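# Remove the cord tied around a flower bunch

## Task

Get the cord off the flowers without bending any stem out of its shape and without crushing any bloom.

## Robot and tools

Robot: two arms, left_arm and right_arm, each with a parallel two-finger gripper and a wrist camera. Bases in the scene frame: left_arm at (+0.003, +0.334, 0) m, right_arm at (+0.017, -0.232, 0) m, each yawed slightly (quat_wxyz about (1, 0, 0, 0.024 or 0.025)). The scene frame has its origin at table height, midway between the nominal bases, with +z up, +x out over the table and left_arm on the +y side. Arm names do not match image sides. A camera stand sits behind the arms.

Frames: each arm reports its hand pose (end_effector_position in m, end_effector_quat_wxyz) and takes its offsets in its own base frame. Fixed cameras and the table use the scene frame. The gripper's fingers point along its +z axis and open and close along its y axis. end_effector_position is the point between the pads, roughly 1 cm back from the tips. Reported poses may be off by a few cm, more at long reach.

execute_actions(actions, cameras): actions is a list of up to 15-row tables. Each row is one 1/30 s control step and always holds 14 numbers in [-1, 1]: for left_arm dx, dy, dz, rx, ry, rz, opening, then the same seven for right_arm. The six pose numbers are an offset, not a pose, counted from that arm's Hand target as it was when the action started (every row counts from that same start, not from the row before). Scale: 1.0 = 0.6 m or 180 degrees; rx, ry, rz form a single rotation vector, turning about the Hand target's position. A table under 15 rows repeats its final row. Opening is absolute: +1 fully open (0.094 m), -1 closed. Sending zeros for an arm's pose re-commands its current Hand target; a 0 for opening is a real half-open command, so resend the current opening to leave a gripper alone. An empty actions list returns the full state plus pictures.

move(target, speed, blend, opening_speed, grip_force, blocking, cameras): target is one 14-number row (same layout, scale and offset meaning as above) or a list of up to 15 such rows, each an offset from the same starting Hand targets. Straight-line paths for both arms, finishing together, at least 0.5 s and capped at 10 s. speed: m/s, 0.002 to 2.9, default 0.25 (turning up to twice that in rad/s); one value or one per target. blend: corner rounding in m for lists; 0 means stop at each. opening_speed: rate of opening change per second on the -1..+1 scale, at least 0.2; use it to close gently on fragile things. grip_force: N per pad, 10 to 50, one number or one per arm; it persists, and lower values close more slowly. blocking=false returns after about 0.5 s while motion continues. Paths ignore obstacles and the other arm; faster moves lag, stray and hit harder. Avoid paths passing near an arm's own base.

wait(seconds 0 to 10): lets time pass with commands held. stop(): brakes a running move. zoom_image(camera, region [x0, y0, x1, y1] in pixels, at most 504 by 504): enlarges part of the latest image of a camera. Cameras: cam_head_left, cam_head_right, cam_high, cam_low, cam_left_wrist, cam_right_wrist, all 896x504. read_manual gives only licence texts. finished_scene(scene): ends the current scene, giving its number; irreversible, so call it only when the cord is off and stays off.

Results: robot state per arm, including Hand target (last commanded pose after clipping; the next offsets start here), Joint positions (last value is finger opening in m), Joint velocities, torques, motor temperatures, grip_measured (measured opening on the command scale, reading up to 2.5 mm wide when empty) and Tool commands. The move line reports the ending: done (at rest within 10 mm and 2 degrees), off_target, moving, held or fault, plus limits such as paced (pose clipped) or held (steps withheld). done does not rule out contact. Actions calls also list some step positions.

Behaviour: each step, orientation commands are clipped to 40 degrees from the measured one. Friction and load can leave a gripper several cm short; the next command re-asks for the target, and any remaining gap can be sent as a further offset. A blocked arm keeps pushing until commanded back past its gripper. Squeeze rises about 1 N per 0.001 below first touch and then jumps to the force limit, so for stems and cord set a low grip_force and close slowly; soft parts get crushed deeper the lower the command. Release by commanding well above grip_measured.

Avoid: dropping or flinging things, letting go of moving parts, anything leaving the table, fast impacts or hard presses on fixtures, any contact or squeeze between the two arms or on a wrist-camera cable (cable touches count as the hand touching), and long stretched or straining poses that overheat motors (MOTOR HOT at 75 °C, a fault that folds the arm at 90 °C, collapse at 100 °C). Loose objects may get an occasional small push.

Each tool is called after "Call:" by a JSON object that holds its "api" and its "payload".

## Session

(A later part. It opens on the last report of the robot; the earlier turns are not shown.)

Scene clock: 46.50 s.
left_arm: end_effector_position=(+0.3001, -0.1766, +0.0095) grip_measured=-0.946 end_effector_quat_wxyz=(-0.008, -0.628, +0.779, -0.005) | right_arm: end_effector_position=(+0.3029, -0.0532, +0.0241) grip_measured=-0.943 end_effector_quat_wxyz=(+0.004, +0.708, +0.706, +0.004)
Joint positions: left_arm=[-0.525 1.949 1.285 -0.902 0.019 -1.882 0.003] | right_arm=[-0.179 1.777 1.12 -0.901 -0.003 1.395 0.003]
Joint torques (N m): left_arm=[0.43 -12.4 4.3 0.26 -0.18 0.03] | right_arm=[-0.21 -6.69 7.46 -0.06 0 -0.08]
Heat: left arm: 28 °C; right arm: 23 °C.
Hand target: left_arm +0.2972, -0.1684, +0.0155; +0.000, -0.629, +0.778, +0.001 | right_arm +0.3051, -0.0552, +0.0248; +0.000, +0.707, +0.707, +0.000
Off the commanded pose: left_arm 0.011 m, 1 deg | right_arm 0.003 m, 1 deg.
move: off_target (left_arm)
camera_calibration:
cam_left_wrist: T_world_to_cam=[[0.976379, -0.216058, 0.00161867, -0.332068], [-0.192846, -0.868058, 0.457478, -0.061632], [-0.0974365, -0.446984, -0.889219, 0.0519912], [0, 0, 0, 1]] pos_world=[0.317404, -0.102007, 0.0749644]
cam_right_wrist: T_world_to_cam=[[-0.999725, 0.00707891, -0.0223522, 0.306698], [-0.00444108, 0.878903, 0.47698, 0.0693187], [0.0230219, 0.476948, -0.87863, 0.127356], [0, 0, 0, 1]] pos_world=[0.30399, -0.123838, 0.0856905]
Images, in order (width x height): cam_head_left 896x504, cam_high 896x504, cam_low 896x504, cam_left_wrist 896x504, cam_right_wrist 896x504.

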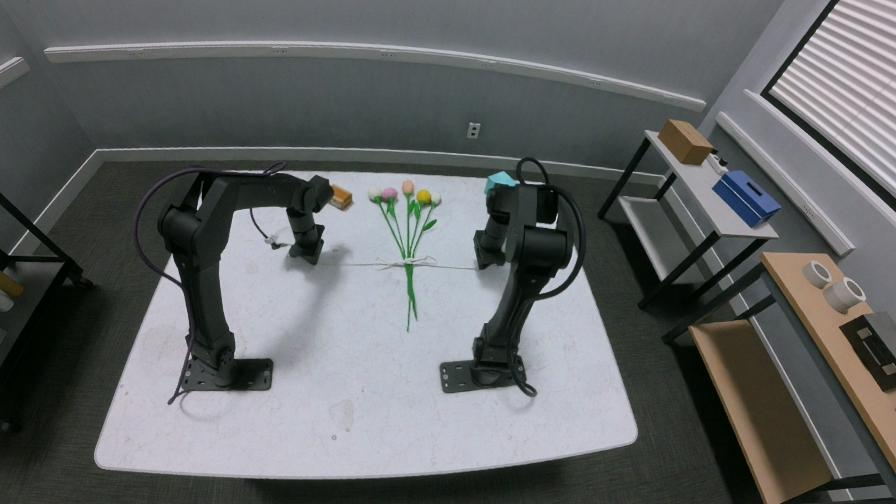

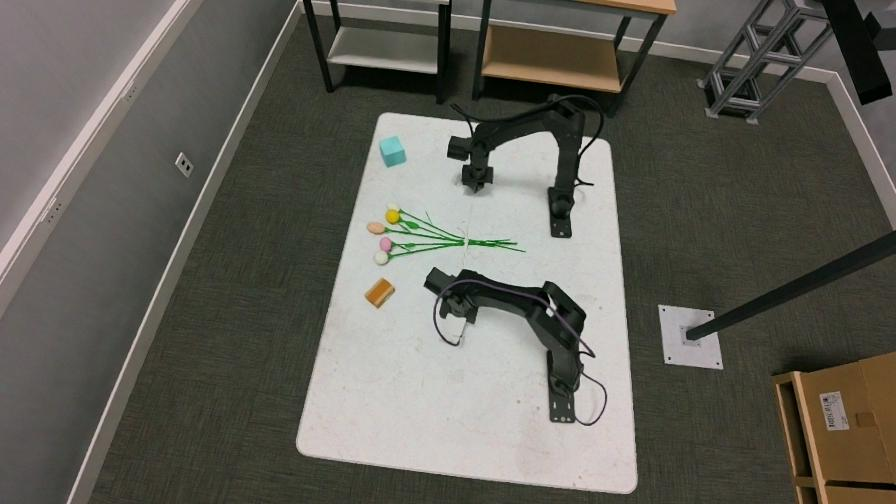

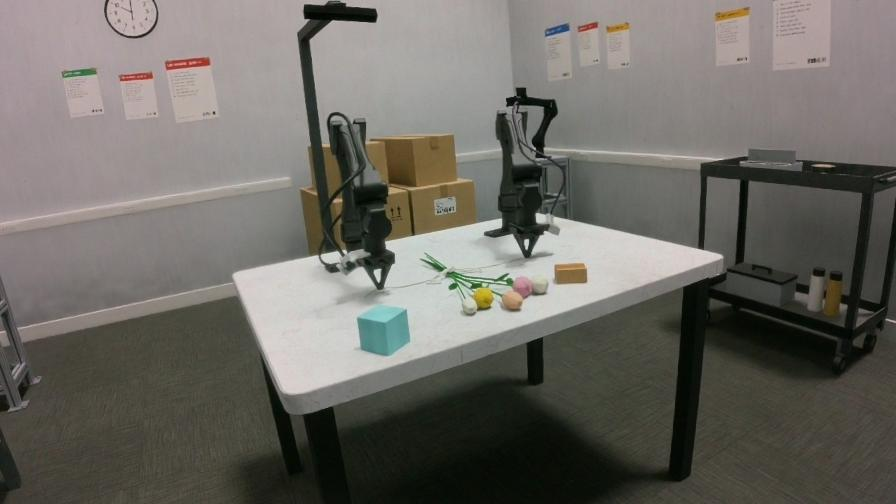

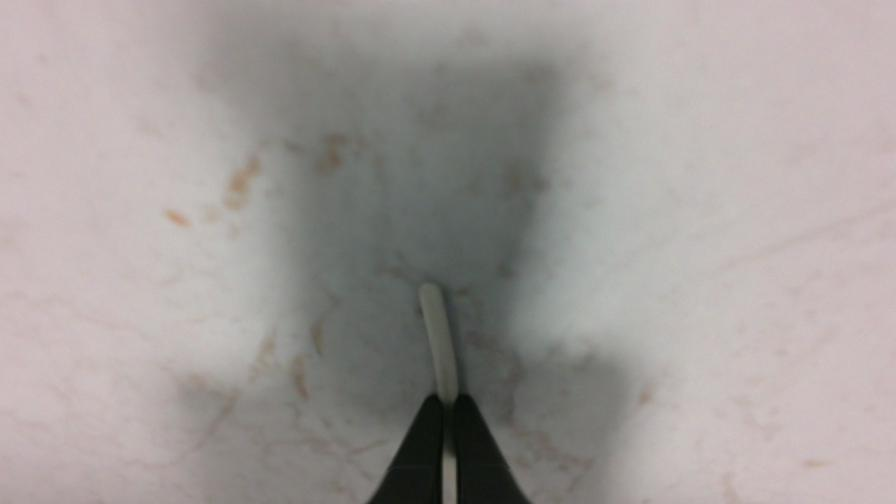

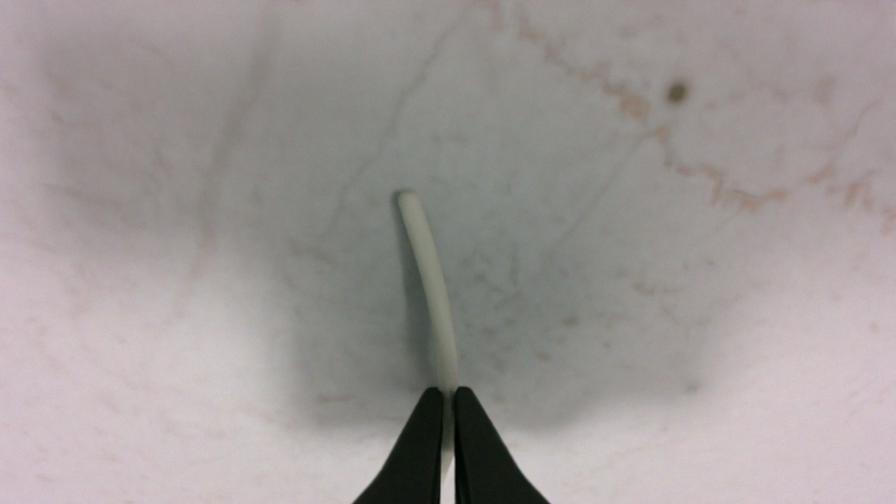

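Call:
{"api": "move", "payload": {"target": [0.025,0.08,0.018,0,0,0,-1,0.025,-0.08,0.01,0,0,0,-1], "speed": 0.05, "cameras": ["cam_head_left"]}}

Call:
{"api": "zoom_image", "payload": {"camera": "cam_head_left", "region": [310, 170, 490, 340]}}

Scene clock: 49.77 s.
left_arm: end_effector_position=(+0.3148, -0.1266, +0.0172) grip_measured=-0.946 end_effector_quat_wxyz=(-0.009, -0.628, +0.778, -0.001) | right_arm: end_effector_position=(+0.3179, -0.1005, +0.0307) grip_measured=-0.943 end_effector_quat_wxyz=(+0.004, +0.708, +0.706, +0.004)
Joint positions: left_arm=[-0.376 1.915 1.27 -0.932 0.017 -1.735 0.003] | right_arm=[-0.311 1.86 1.253 -0.953 -0.003 1.263 0.003]
Joint torques (N m): left_arm=[0.31 -12.72 4.75 0.24 -0.16 0.01] | right_arm=[-0.28 -7.38 7.57 -0.06 0 -0.12]
Heat: left arm: 28 °C; right arm: 23 °C.
Hand target: left_arm +0.3122, -0.1205, +0.0264; +0.000, -0.629, +0.778, +0.000 | right_arm +0.3201, -0.1031, +0.0308; +0.000, +0.707, +0.707, +0.000
Off the commanded pose: left_arm 0.011 m, 1 deg | right_arm 0.003 m, 1 deg.
move: off_target (left_arm)
Images, in order (width x height): cam_head_left 896x504.

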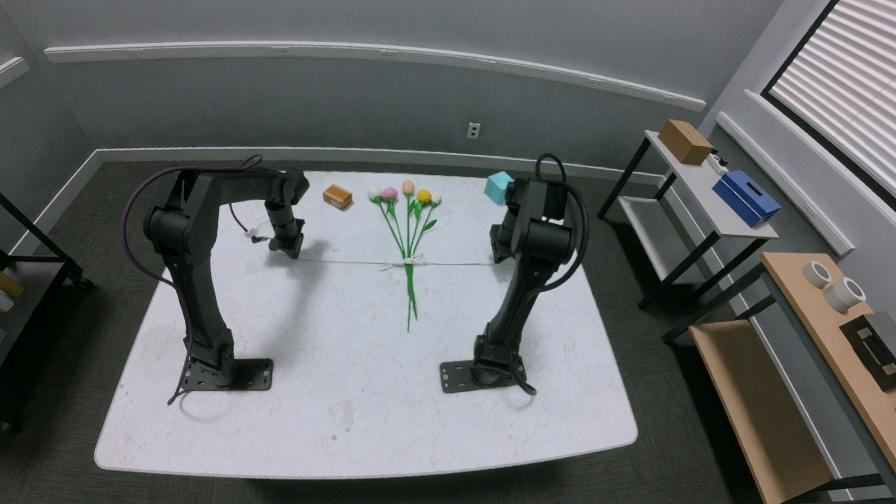

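Scaled by 2.800 from the camera's 896x504 image, which has a finer 1280x720 frame.

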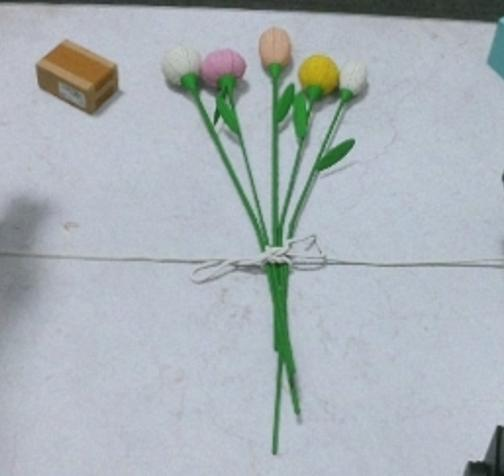

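Call:
{"api": "move", "payload": {"target": [0.0,0.07,0.005,0,0,0,-1,0.0,-0.07,0.0,0,0,0,-1], "speed": 0.05, "cameras": ["cam_head_left"]}}

Call:
{"api": "zoom_image", "payload": {"camera": "cam_head_left", "region": [310, 170, 490, 340]}}

Scene clock: 53.13 s.
left_arm: end_effector_position=(+0.3154, -0.0838, +0.0212) grip_measured=-0.946 end_effector_quat_wxyz=(-0.008, -0.628, +0.778, -0.002) | right_arm: end_effector_position=(+0.3177, -0.1421, +0.0309) grip_measured=-0.943 end_effector_quat_wxyz=(+0.004, +0.708, +0.706, +0.003)
Joint positions: left_arm=[-0.254 1.865 1.219 -0.932 0.016 -1.613 0.003] | right_arm=[-0.425 1.914 1.326 -0.974 -0.003 1.149 0.003]
Joint torques (N m): left_arm=[0.32 -12.11 4.67 0.26 -0.16 0.01] | right_arm=[-0.23 -8.02 7.73 -0.04 0.02 -0.11]
Heat: left arm: 28 °C; right arm: 23 °C.
Hand target: left_arm +0.3122, -0.0784, +0.0294; +0.000, -0.629, +0.778, +0.001 | right_arm +0.3200, -0.1450, +0.0307; +0.000, +0.707, +0.707, +0.000
Off the commanded pose: left_arm 0.010 m, 1 deg | right_arm 0.004 m, 1 deg.
move: done
Images, in order (width x height): cam_head_left 896x504.

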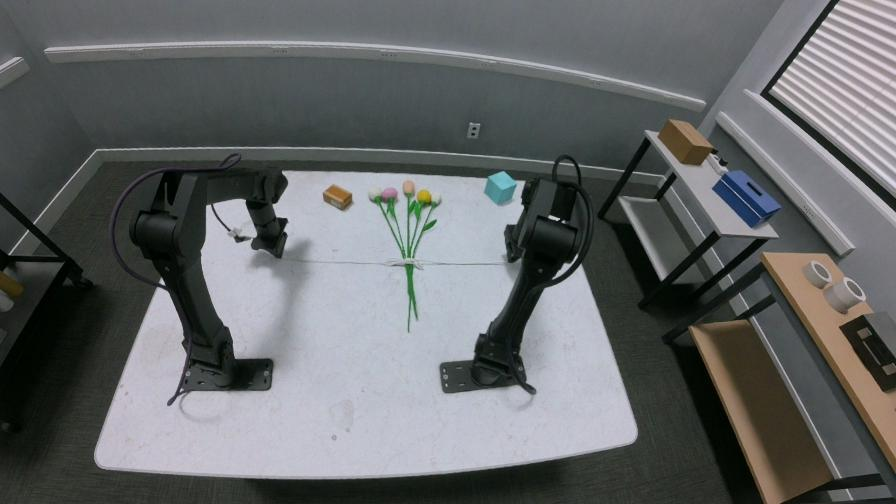

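Scaled by 2.800 from the camera's 896x504 image, which has a finer 1280x720 frame.

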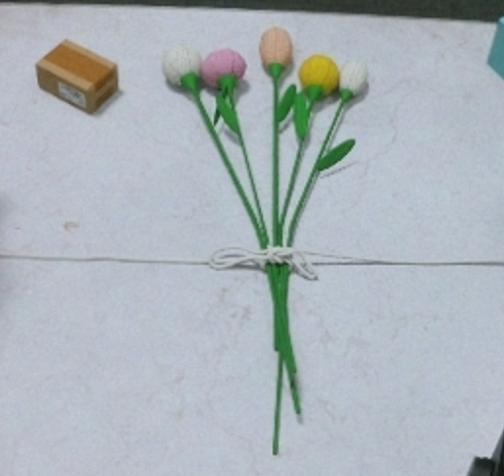

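Call:
{"api": "move", "payload": {"target": [0.0,0.05,0.005,0,0,0,-1,0.0,-0.07,0.0,0,0,0,-1], "speed": 0.05, "cameras": ["cam_head_left"]}}

Call:
{"api": "zoom_image", "payload": {"camera": "cam_head_left", "region": [310, 170, 490, 340]}}

Scene clock: 56.10 s.
left_arm: end_effector_position=(+0.3161, -0.0539, +0.0244) grip_measured=-0.946 end_effector_quat_wxyz=(-0.008, -0.628, +0.778, -0.003) | right_arm: end_effector_position=(+0.3184, -0.1838, +0.0316) grip_measured=-0.943 end_effector_quat_wxyz=(+0.005, +0.708, +0.706, +0.003)
Joint positions: left_arm=[-0.163 1.84 1.199 -0.937 0.015 -1.521 0.003] | right_arm=[-0.528 1.982 1.425 -1.004 -0.003 1.046 0.003]
Joint torques (N m): left_arm=[0.47 -11.82 4.7 0.25 -0.15 0.07] | right_arm=[-0.38 -8.47 7.9 -0.04 0.03 -0.1]
Motor temperatures (°C): left_arm=[18 25 28 18 16 15 16] | right_arm=[17 19 23 19 13 14 20]
Heat: left arm: 28 °C; right arm: 23 °C.
Hand target: left_arm +0.3122, -0.0484, +0.0323; +0.000, -0.629, +0.778, +0.001 | right_arm +0.3201, -0.1871, +0.0308; +0.000, +0.707, +0.707, +0.000
Off the commanded pose: left_arm 0.010 m, 1 deg | right_arm 0.004 m, 1 deg.
move: done
Images, in order (width x height): cam_head_left 896x504.

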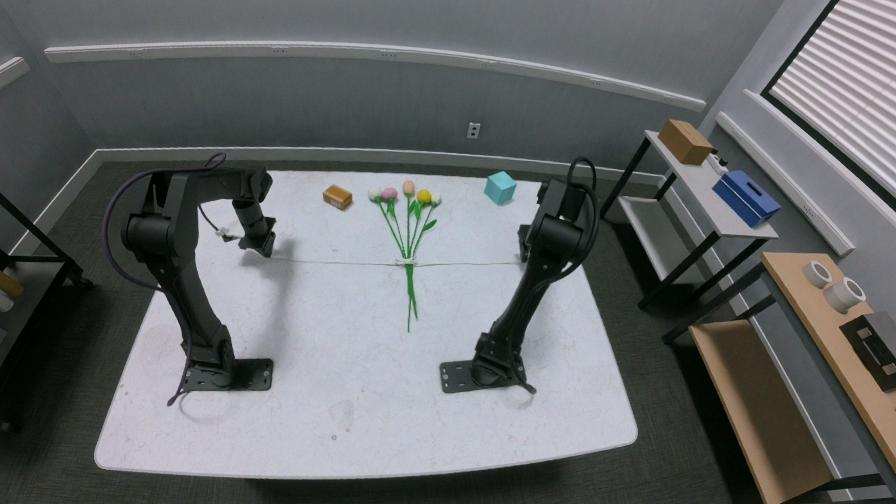

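Scaled by 2.800 from the camera's 896x504 image, which has a finer 1280x720 frame.

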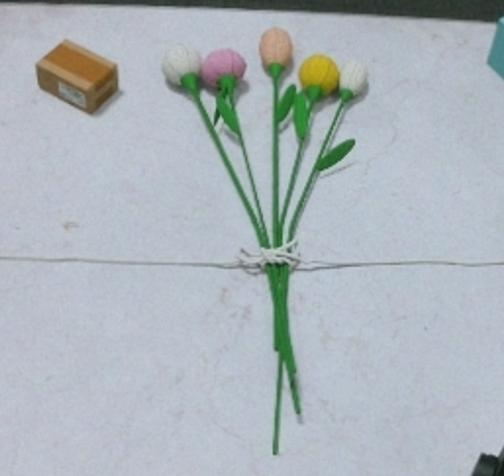

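Loops nearly gone; small steps.

Call:
{"api": "move", "payload": {"target": [0.0,0.04,0.0,0,0,0,-1,0.0,-0.04,0.0,0,0,0,-1], "speed": 0.05, "cameras": ["cam_head_left","cam_high"]}}

Call:
{"api": "zoom_image", "payload": {"camera": "cam_head_left", "region": [370, 230, 450, 290]}}

Call:
{"api": "zoom_image", "payload": {"camera": "cam_high", "region": [420, 210, 520, 280]}}

Scene clock: 59.37 s.
left_arm: end_effector_position=(+0.3158, -0.0290, +0.0244) grip_measured=-0.946 end_effector_quat_wxyz=(-0.008, -0.628, +0.778, -0.002) | right_arm: end_effector_position=(+0.3182, -0.2080, +0.0321) grip_measured=-0.943 end_effector_quat_wxyz=(+0.005, +0.709, +0.706, +0.003)
Joint positions: left_arm=[-0.086 1.83 1.187 -0.937 0.015 -1.446 0.003] | right_arm=[-0.583 2.027 1.494 -1.027 -0.003 0.992 0.003]
Joint torques (N m): left_arm=[0.35 -11.71 4.7 0.28 -0.15 0] | right_arm=[-0.2 -8.91 7.98 -0.02 0.02 -0.11]
Heat: left arm: 28 °C; right arm: 23 °C.
Hand target: left_arm +0.3122, -0.0244, +0.0323; +0.000, -0.629, +0.778, +0.001 | right_arm +0.3201, -0.2110, +0.0308; +0.000, +0.707, +0.707, +0.000
Off the commanded pose: left_arm 0.010 m, 1 deg | right_arm 0.004 m, 1 deg.
move: done
Images, in order (width x height): cam_head_left 896x504, cam_high 896x504.

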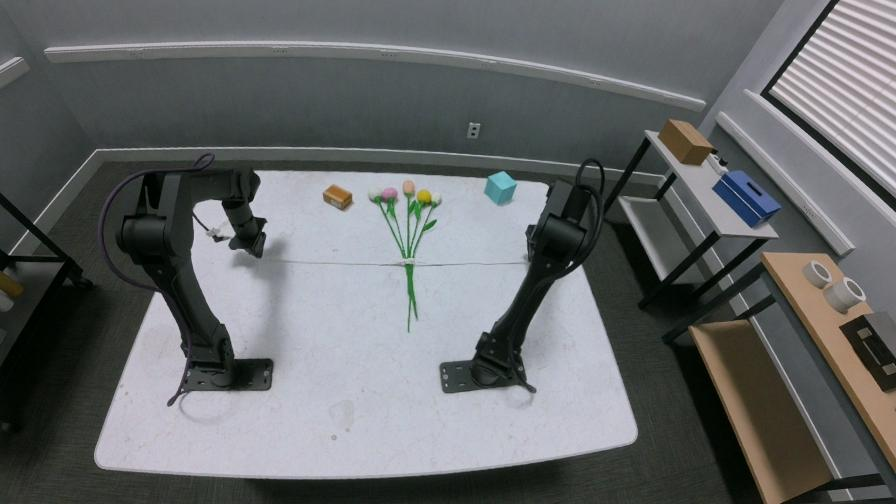

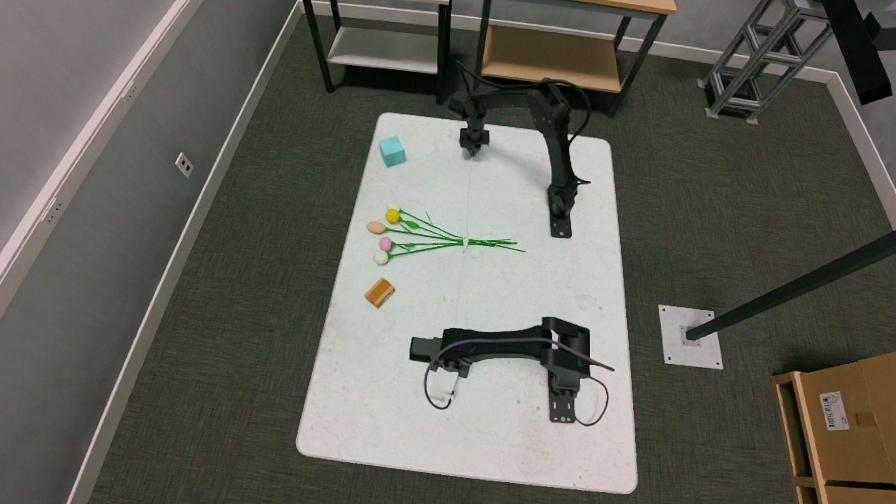

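Scaled by 6.300 from the camera's 896x504 image, which has a finer 1280x720 frame.

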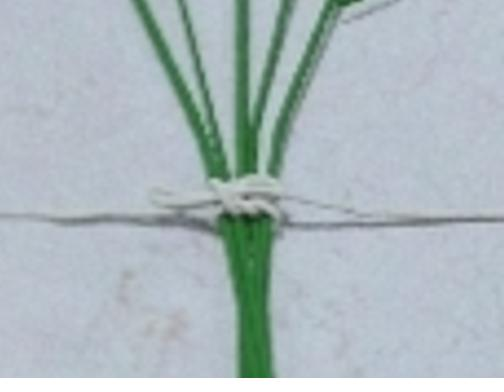

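Scaled by 5.040 from the camera's 896x504 image, which has a finer 1280x720 frame.

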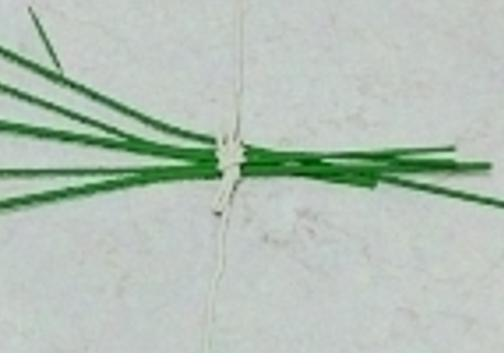

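Call:
{"api": "move", "payload": {"target": [0.0,0.05,0.0,0,0,0,-1,0.0,-0.01,0.0,0,0,0,-1], "speed": 0.05, "cameras": ["cam_head_left","cam_high"]}}

Call:
{"api": "zoom_image", "payload": {"camera": "cam_head_left", "region": [370, 230, 450, 290]}}

Call:
{"api": "zoom_image", "payload": {"camera": "cam_high", "region": [420, 210, 520, 280]}}

Scene clock: 62.53 s.
left_arm: end_effector_position=(+0.3159, +0.0014, +0.0244) grip_measured=-0.946 end_effector_quat_wxyz=(-0.008, -0.628, +0.778, -0.002) | right_arm: end_effector_position=(+0.3191, -0.2129, +0.0322) grip_measured=-0.943 end_effector_quat_wxyz=(+0.005, +0.707, +0.707, +0.003)
Joint positions: left_arm=[0.009 1.826 1.182 -0.937 0.014 -1.35 0.003] | right_arm=[-0.593 2.039 1.512 -1.033 -0.003 0.979 0.003]
Joint torques (N m): left_arm=[0.34 -11.69 4.72 0.28 -0.14 0.03] | right_arm=[-0.57 -9.07 8.01 -0.06 0.03 -0.09]
Heat: left arm: 28 °C; right arm: 23 °C.
Hand target: left_arm +0.3122, +0.0056, +0.0324; +0.000, -0.629, +0.778, +0.000 | right_arm +0.3201, -0.2171, +0.0308; +0.000, +0.707, +0.707, +0.000
Off the commanded pose: left_arm 0.010 m, 1 deg | right_arm 0.004 m, 1 deg.
move: done
Images, in order (width x height): cam_head_left 896x504, cam_high 896x504.

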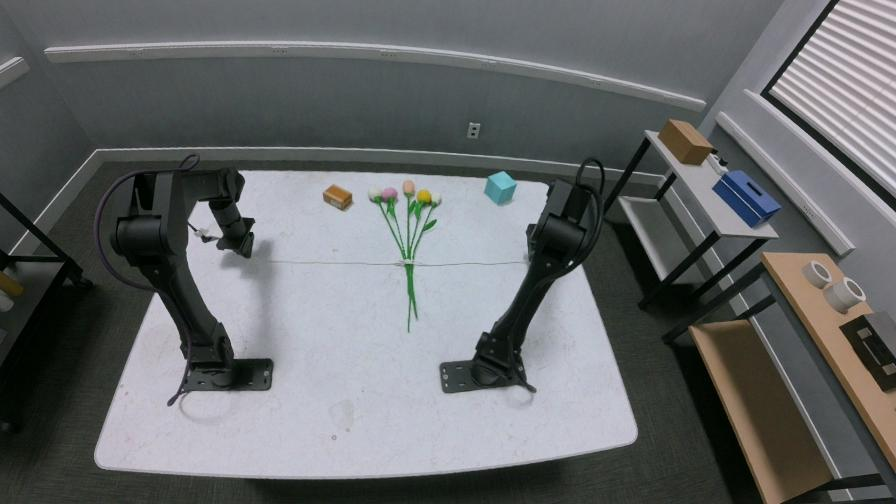

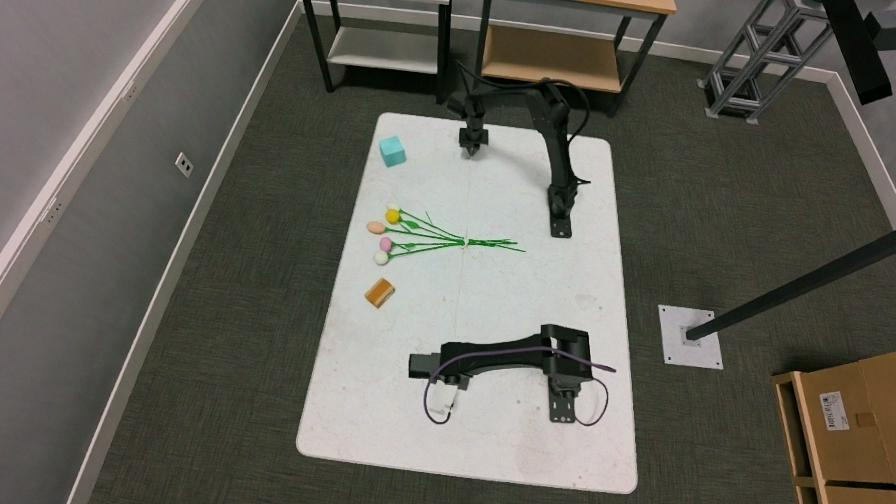

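Scaled by 6.300 from the camera's 896x504 image, which has a finer 1280x720 frame.

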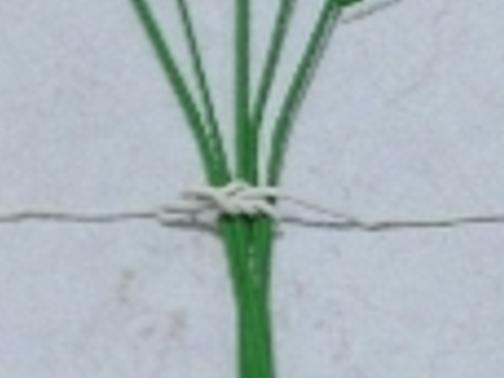

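Scaled by 5.040 from the camera's 896x504 image, which has a finer 1280x720 frame.

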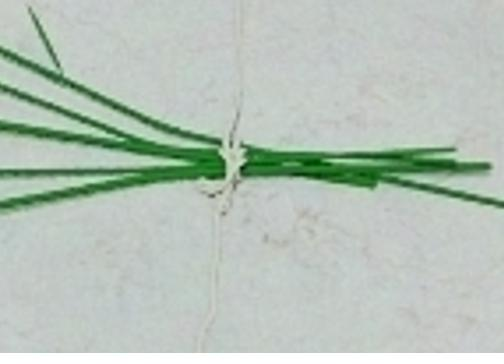

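Call:
{"api": "move", "payload": {"target": [0.0,0.06,0.0,0,0,0,-1,0.0,0,0.0,0,0,0,-1], "speed": 0.05, "cameras": ["cam_head_left","cam_high"]}}

Call:
{"api": "zoom_image", "payload": {"camera": "cam_head_left", "region": [370, 230, 450, 290]}}

Call:
{"api": "zoom_image", "payload": {"camera": "cam_high", "region": [420, 210, 520, 280]}}

Scene clock: 66.23 s.
left_arm: end_effector_position=(+0.3132, +0.0374, +0.0244) grip_measured=-0.946 end_effector_quat_wxyz=(-0.009, -0.628, +0.778, -0.003) | right_arm: end_effector_position=(+0.3191, -0.2129, +0.0322) grip_measured=-0.943 end_effector_quat_wxyz=(+0.005, +0.707, +0.707, +0.003)
Joint positions: left_arm=[0.123 1.826 1.182 -0.939 0.014 -1.235 0.003] | right_arm=[-0.593 2.039 1.512 -1.033 -0.003 0.979 0.003]
Joint torques (N m): left_arm=[0.36 -10.8 5.74 0.27 -0.14 0] | right_arm=[-0.55 -9.09 7.83 -0.07 0.03 -0.09]
Heat: left arm: 28 °C; right arm: 23 °C.
Hand target: left_arm +0.3122, +0.0415, +0.0324; +0.000, -0.628, +0.778, +0.001 | right_arm +0.3201, -0.2171, +0.0308; +0.000, +0.707, +0.707, +0.000
Off the commanded pose: left_arm 0.009 m, 1 deg | right_arm 0.005 m, 1 deg.
move: done
Images, in order (width x height): cam_head_left 896x504, cam_high 896x504.

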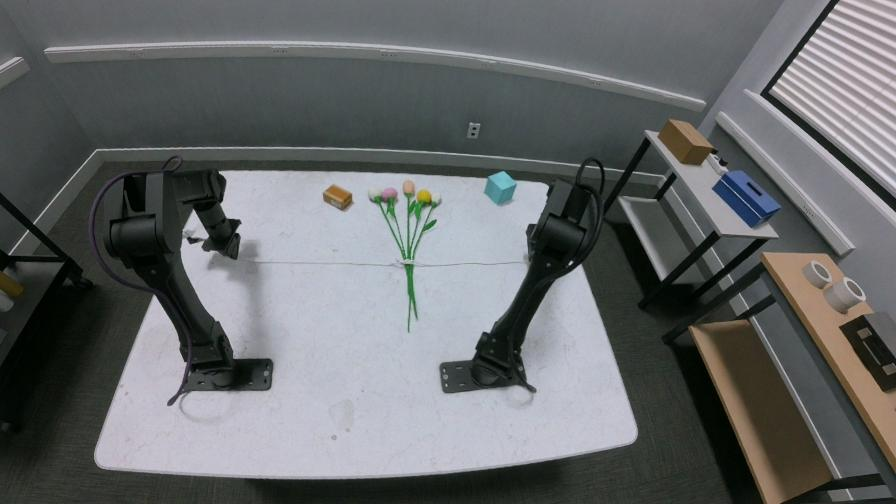

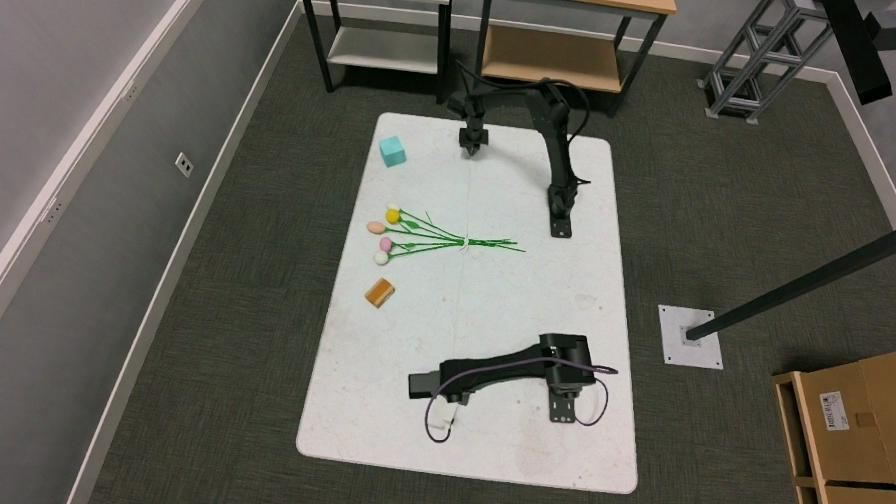

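Scaled by 6.300 from the camera's 896x504 image, which has a finer 1280x720 frame.

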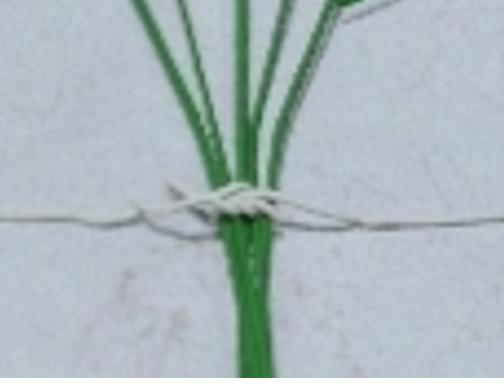

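Scaled by 5.040 from the camera's 896x504 image, which has a finer 1280x720 frame.

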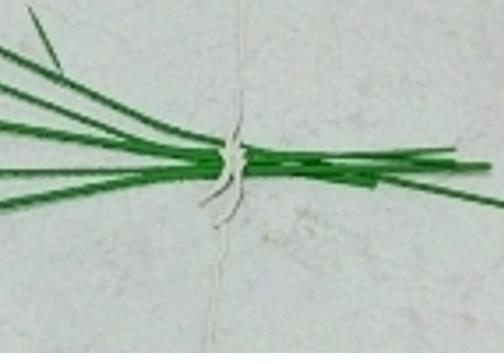

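Call:
{"api": "move", "payload": {"target": [0.0,0.06,0.0,0,0,0,-1,0.0,0,0.0,0,0,0,-1], "speed": 0.05, "cameras": ["cam_head_left","cam_high"]}}

Call:
{"api": "zoom_image", "payload": {"camera": "cam_head_left", "region": [370, 230, 450, 290]}}

Call:
{"api": "zoom_image", "payload": {"camera": "cam_high", "region": [420, 210, 520, 280]}}

Scene clock: 70.40 s.
left_arm: end_effector_position=(+0.3077, +0.0718, +0.0261) grip_measured=-0.946 end_effector_quat_wxyz=(-0.009, -0.628, +0.778, -0.003) | right_arm: end_effector_position=(+0.3190, -0.2129, +0.0322) grip_measured=-0.943 end_effector_quat_wxyz=(+0.005, +0.707, +0.707, +0.003)
Joint positions: left_arm=[0.234 1.826 1.189 -0.947 0.014 -1.124 0.003] | right_arm=[-0.593 2.039 1.512 -1.034 -0.003 0.979 0.003]
Joint torques (N m): left_arm=[0.35 -8.64 7.82 0.29 -0.14 0.1] | right_arm=[-0.38 -8.94 7.79 -0.05 -0.01 -0.06]
Heat: left arm: 28 °C; right arm: 23 °C.
Hand target: left_arm +0.3122, +0.0776, +0.0323; +0.000, -0.629, +0.778, +0.001 | right_arm +0.3200, -0.2171, +0.0308; +0.000, +0.707, +0.707, +0.000
Off the commanded pose: left_arm 0.010 m, 1 deg | right_arm 0.005 m, 1 deg.
move: done
Images, in order (width x height): cam_head_left 896x504, cam_high 896x504.

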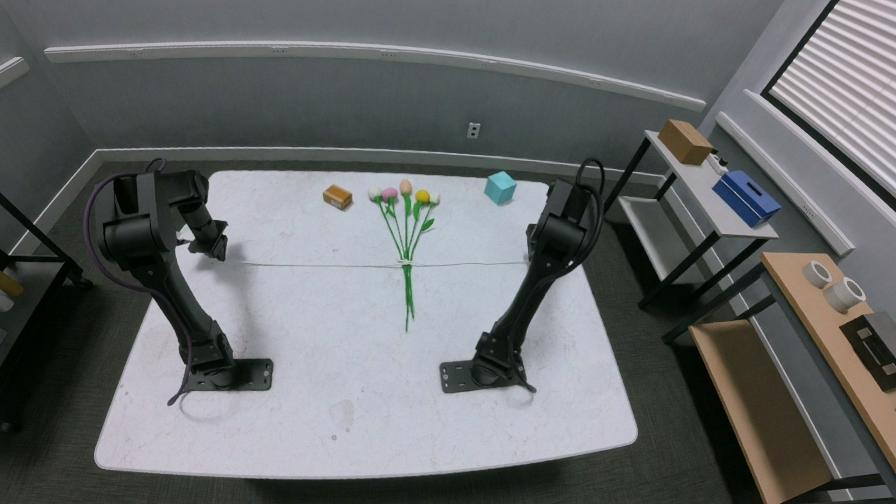

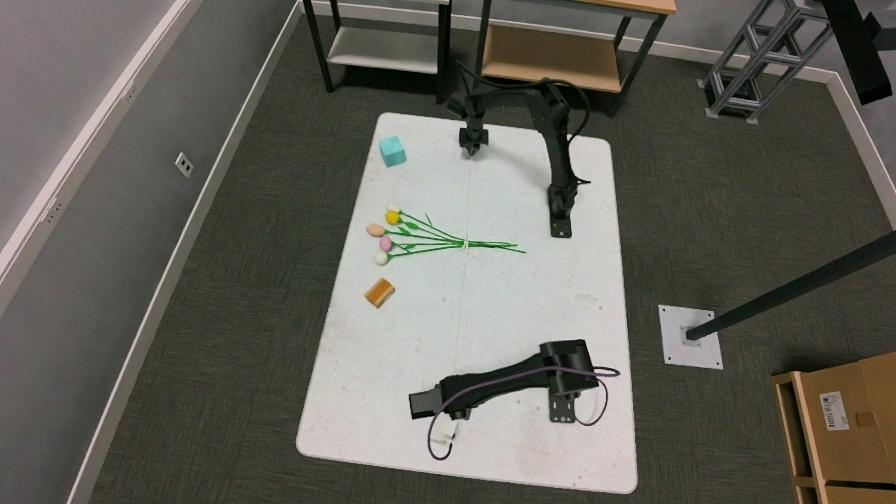

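Scaled by 6.300 from the camera's 896x504 image, which has a finer 1280x720 frame.

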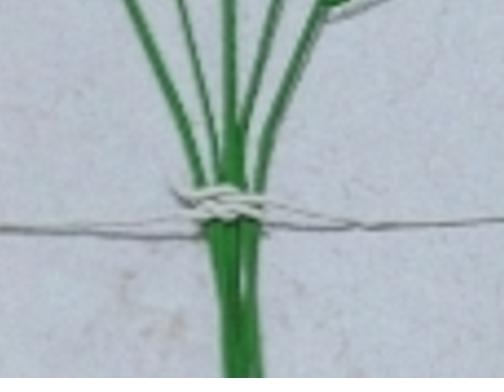

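Scaled by 5.040 from the camera's 896x504 image, which has a finer 1280x720 frame.

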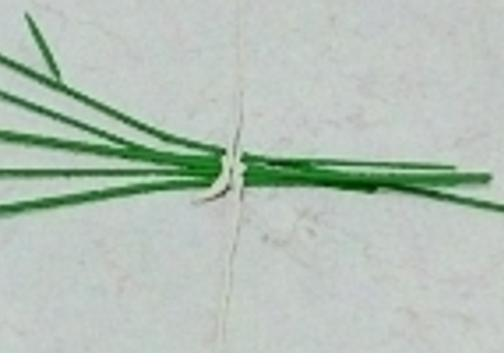

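Call:
{"api": "move", "payload": {"target": [0.0,0.0,0.0,0,0,0,-1,0.0,-0.06,0.0,0,0,0,-1], "speed": 0.05, "cameras": ["cam_head_left","cam_high"]}}

Call:
{"api": "zoom_image", "payload": {"camera": "cam_head_left", "region": [370, 230, 450, 290]}}

Call:
{"api": "zoom_image", "payload": {"camera": "cam_high", "region": [420, 210, 520, 280]}}

Scene clock: 74.00 s.
left_arm: end_effector_position=(+0.3077, +0.0718, +0.0261) grip_measured=-0.946 end_effector_quat_wxyz=(-0.009, -0.628, +0.778, -0.003) | right_arm: end_effector_position=(+0.3192, -0.2495, +0.0331) grip_measured=-0.943 end_effector_quat_wxyz=(+0.005, +0.708, +0.706, +0.002)
Joint positions: left_arm=[0.234 1.826 1.189 -0.947 0.014 -1.124 0.003] | right_arm=[-0.667 2.119 1.637 -1.078 -0.003 0.906 0.003]
Joint torques (N m): left_arm=[0.43 -8.64 7.82 0.29 -0.14 0.03] | right_arm=[-0.23 -9.52 7.8 -0.04 -0.01 -0.08]
Heat: left arm: 28 °C; right arm: 23 °C.
Hand target: left_arm +0.3122, +0.0776, +0.0323; +0.000, -0.629, +0.778, +0.001 | right_arm +0.3201, -0.2530, +0.0308; +0.000, +0.707, +0.707, +0.000
Off the commanded pose: left_arm 0.010 m, 1 deg | right_arm 0.004 m, 1 deg.
move: done
Images, in order (width x height): cam_head_left 896x504, cam_high 896x504.

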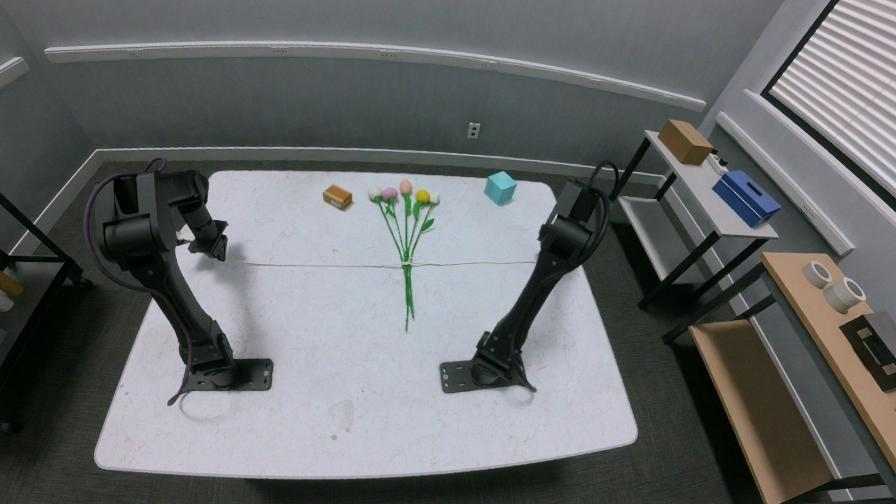

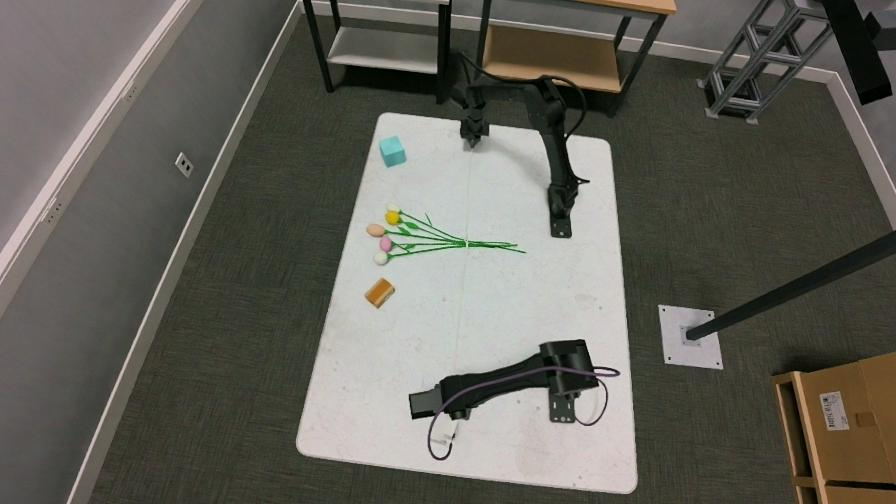

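Scaled by 6.300 from the camera's 896x504 image, which has a finer 1280x720 frame.

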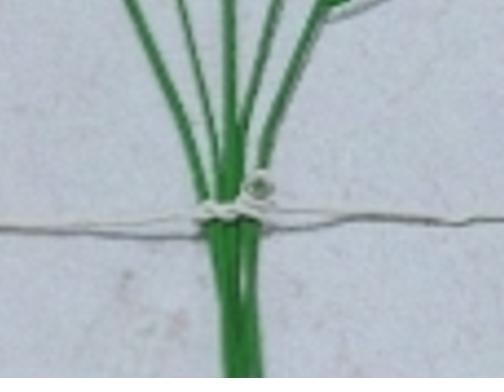

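Scaled by 5.040 from the camera's 896x504 image, which has a finer 1280x720 frame.

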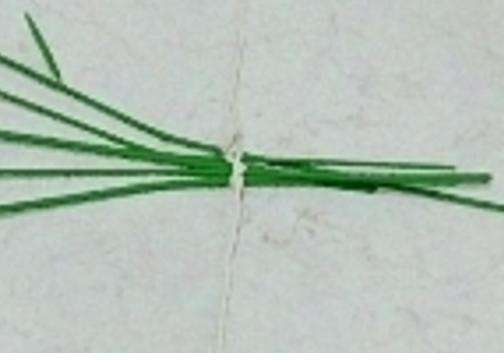

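Call:
{"api": "move", "payload": {"target": [0.0,0.0,0.0,0,0,0,-1,0.0,-0.03,0.0,0,0,0,-1], "speed": 0.05, "cameras": ["cam_head_left","cam_high"]}}

Call:
{"api": "zoom_image", "payload": {"camera": "cam_head_left", "region": [370, 230, 450, 290]}}

Call:
{"api": "zoom_image", "payload": {"camera": "cam_high", "region": [420, 210, 520, 280]}}

Scene clock: 82.87 s.
left_arm: end_effector_position=(+0.3077, +0.0718, +0.0261) grip_measured=-0.946 end_effector_quat_wxyz=(-0.009, -0.628, +0.778, -0.003) | right_arm: end_effector_position=(+0.3191, -0.2679, +0.0335) grip_measured=-0.943 end_effector_quat_wxyz=(+0.006, +0.709, +0.706, +0.002)
Joint positions: left_arm=[0.234 1.826 1.189 -0.947 0.014 -1.124 0.003] | right_arm=[-0.702 2.163 1.709 -1.105 -0.003 0.873 0.003]
Joint torques (N m): left_arm=[0.43 -8.64 7.8 0.29 -0.14 0.03] | right_arm=[-0.24 -9.95 7.97 -0.04 0.02 -0.06]
Heat: left arm: 28 °C; right arm: 24 °C.
Hand target: left_arm +0.3122, +0.0776, +0.0323; +0.000, -0.629, +0.778, +0.001 | right_arm +0.3200, -0.2711, +0.0307; +0.000, +0.707, +0.707, +0.000
Off the commanded pose: left_arm 0.010 m, 1 deg | right_arm 0.004 m, 1 deg.
move: done
Images, in order (width x height): cam_head_left 896x504, cam_high 896x504.

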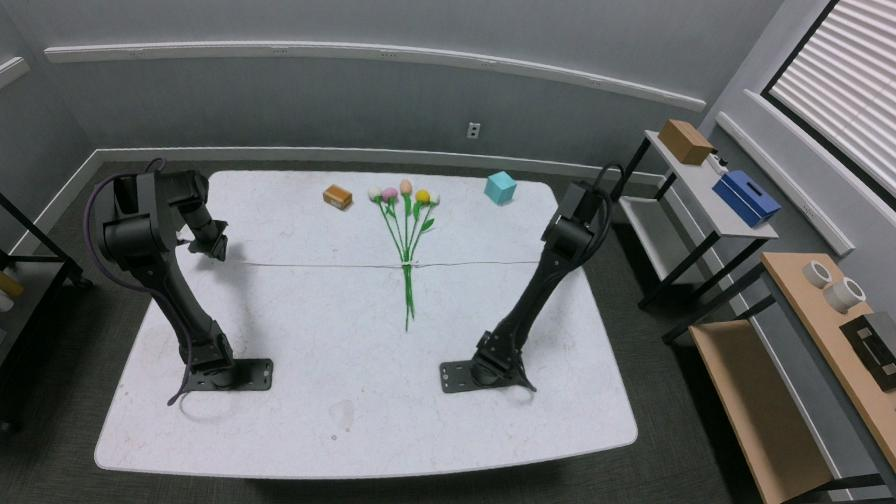

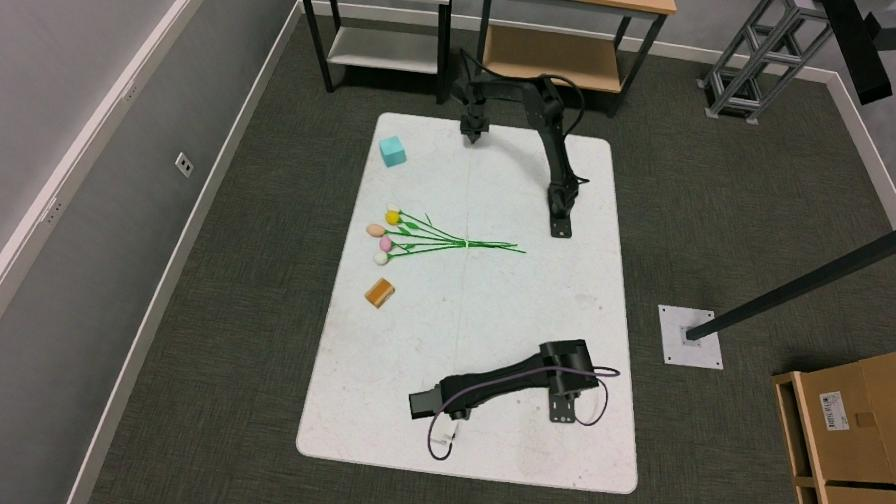

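Scaled by 6.300 from the camera's 896x504 image, which has a finer 1280x720 frame.

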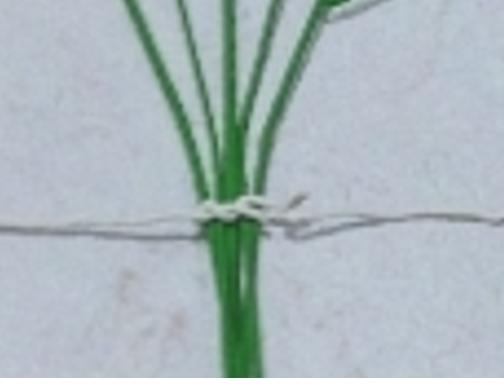

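Scaled by 5.040 from the camera's 896x504 image, which has a finer 1280x720 frame.

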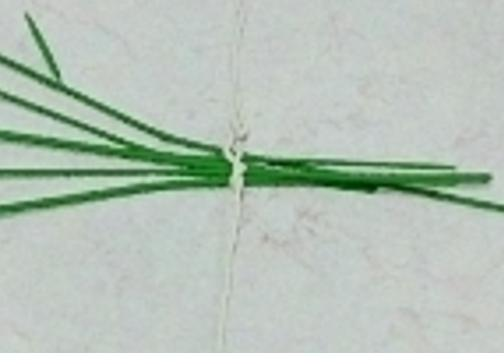

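Call:
{"api": "move", "payload": {"target": [[0,0,0,0,0,0,-1,0,0.01,-0.022,0,0,0,-1],[0,0,0,0,0,0,-1,0,0.01,-0.022,0,0,0,-0.2],[0,0,0,0,0,0,-1,0,0.01,0.15,0,0,0,-0.2]], "speed": 0.1, "cameras": ["cam_right_wrist","cam_head_left"]}}

Scene clock: 88.10 s.
left_arm: end_effector_position=(+0.3077, +0.0718, +0.0261) grip_measured=-0.946 end_effector_quat_wxyz=(-0.009, -0.628, +0.778, -0.003) | right_arm: end_effector_position=(+0.3170, -0.2660, +0.1108) grip_measured=-0.202 end_effector_quat_wxyz=(-0.009, +0.708, +0.706, +0.001)
Joint positions: left_arm=[0.234 1.826 1.189 -0.947 0.014 -1.124 0.003] | right_arm=[-0.702 2.163 2.018 -1.443 -0.003 0.872 0.037]
Joint torques (N m): left_arm=[0.43 -8.64 7.8 0.29 -0.14 0.03] | right_arm=[0.62 -12.74 7.86 -0.16 0.02 0.02]
Heat: left arm: 28 °C; right arm: 24 °C.
Hand target: left_arm +0.3122, +0.0776, +0.0323; +0.000, -0.629, +0.778, +0.001 | right_arm +0.3200, -0.2651, +0.1207; +0.000, +0.707, +0.707, +0.000
Off the commanded pose: left_arm 0.010 m, 1 deg | right_arm 0.010 m, 1 deg.
move: done; target 2's new opening was sent with right_arm's hand 0.013 m and 1 deg from that target
camera_calibration:
cam_right_wrist: T_world_to_cam=[[-0.99997, 0.00751697, 0.00176409, 0.321721], [0.00741919, 0.87217, 0.489147, 0.208148], [0.00213832, 0.489146, -0.8722, 0.313864], [0, 0, 0, 1]] pos_world=[0.319496, -0.337483, 0.17137]
Images, in order (width x height): cam_head_left 896x504, cam_right_wrist 896x504.

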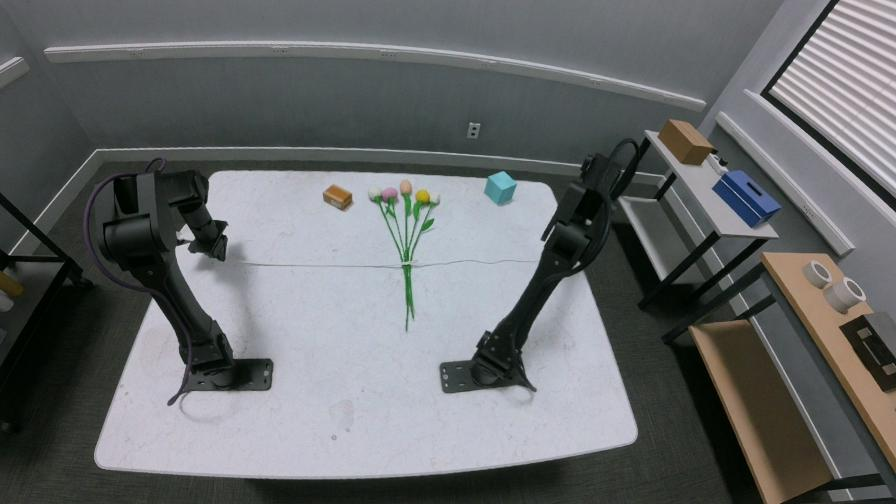

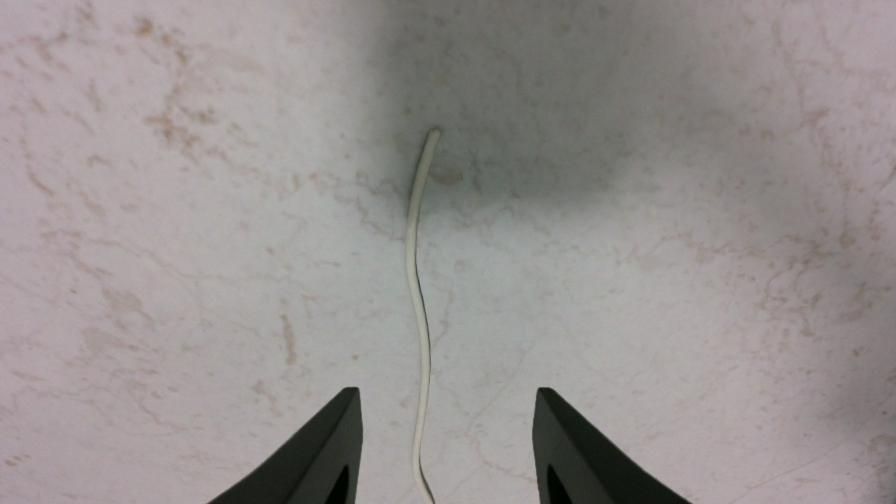

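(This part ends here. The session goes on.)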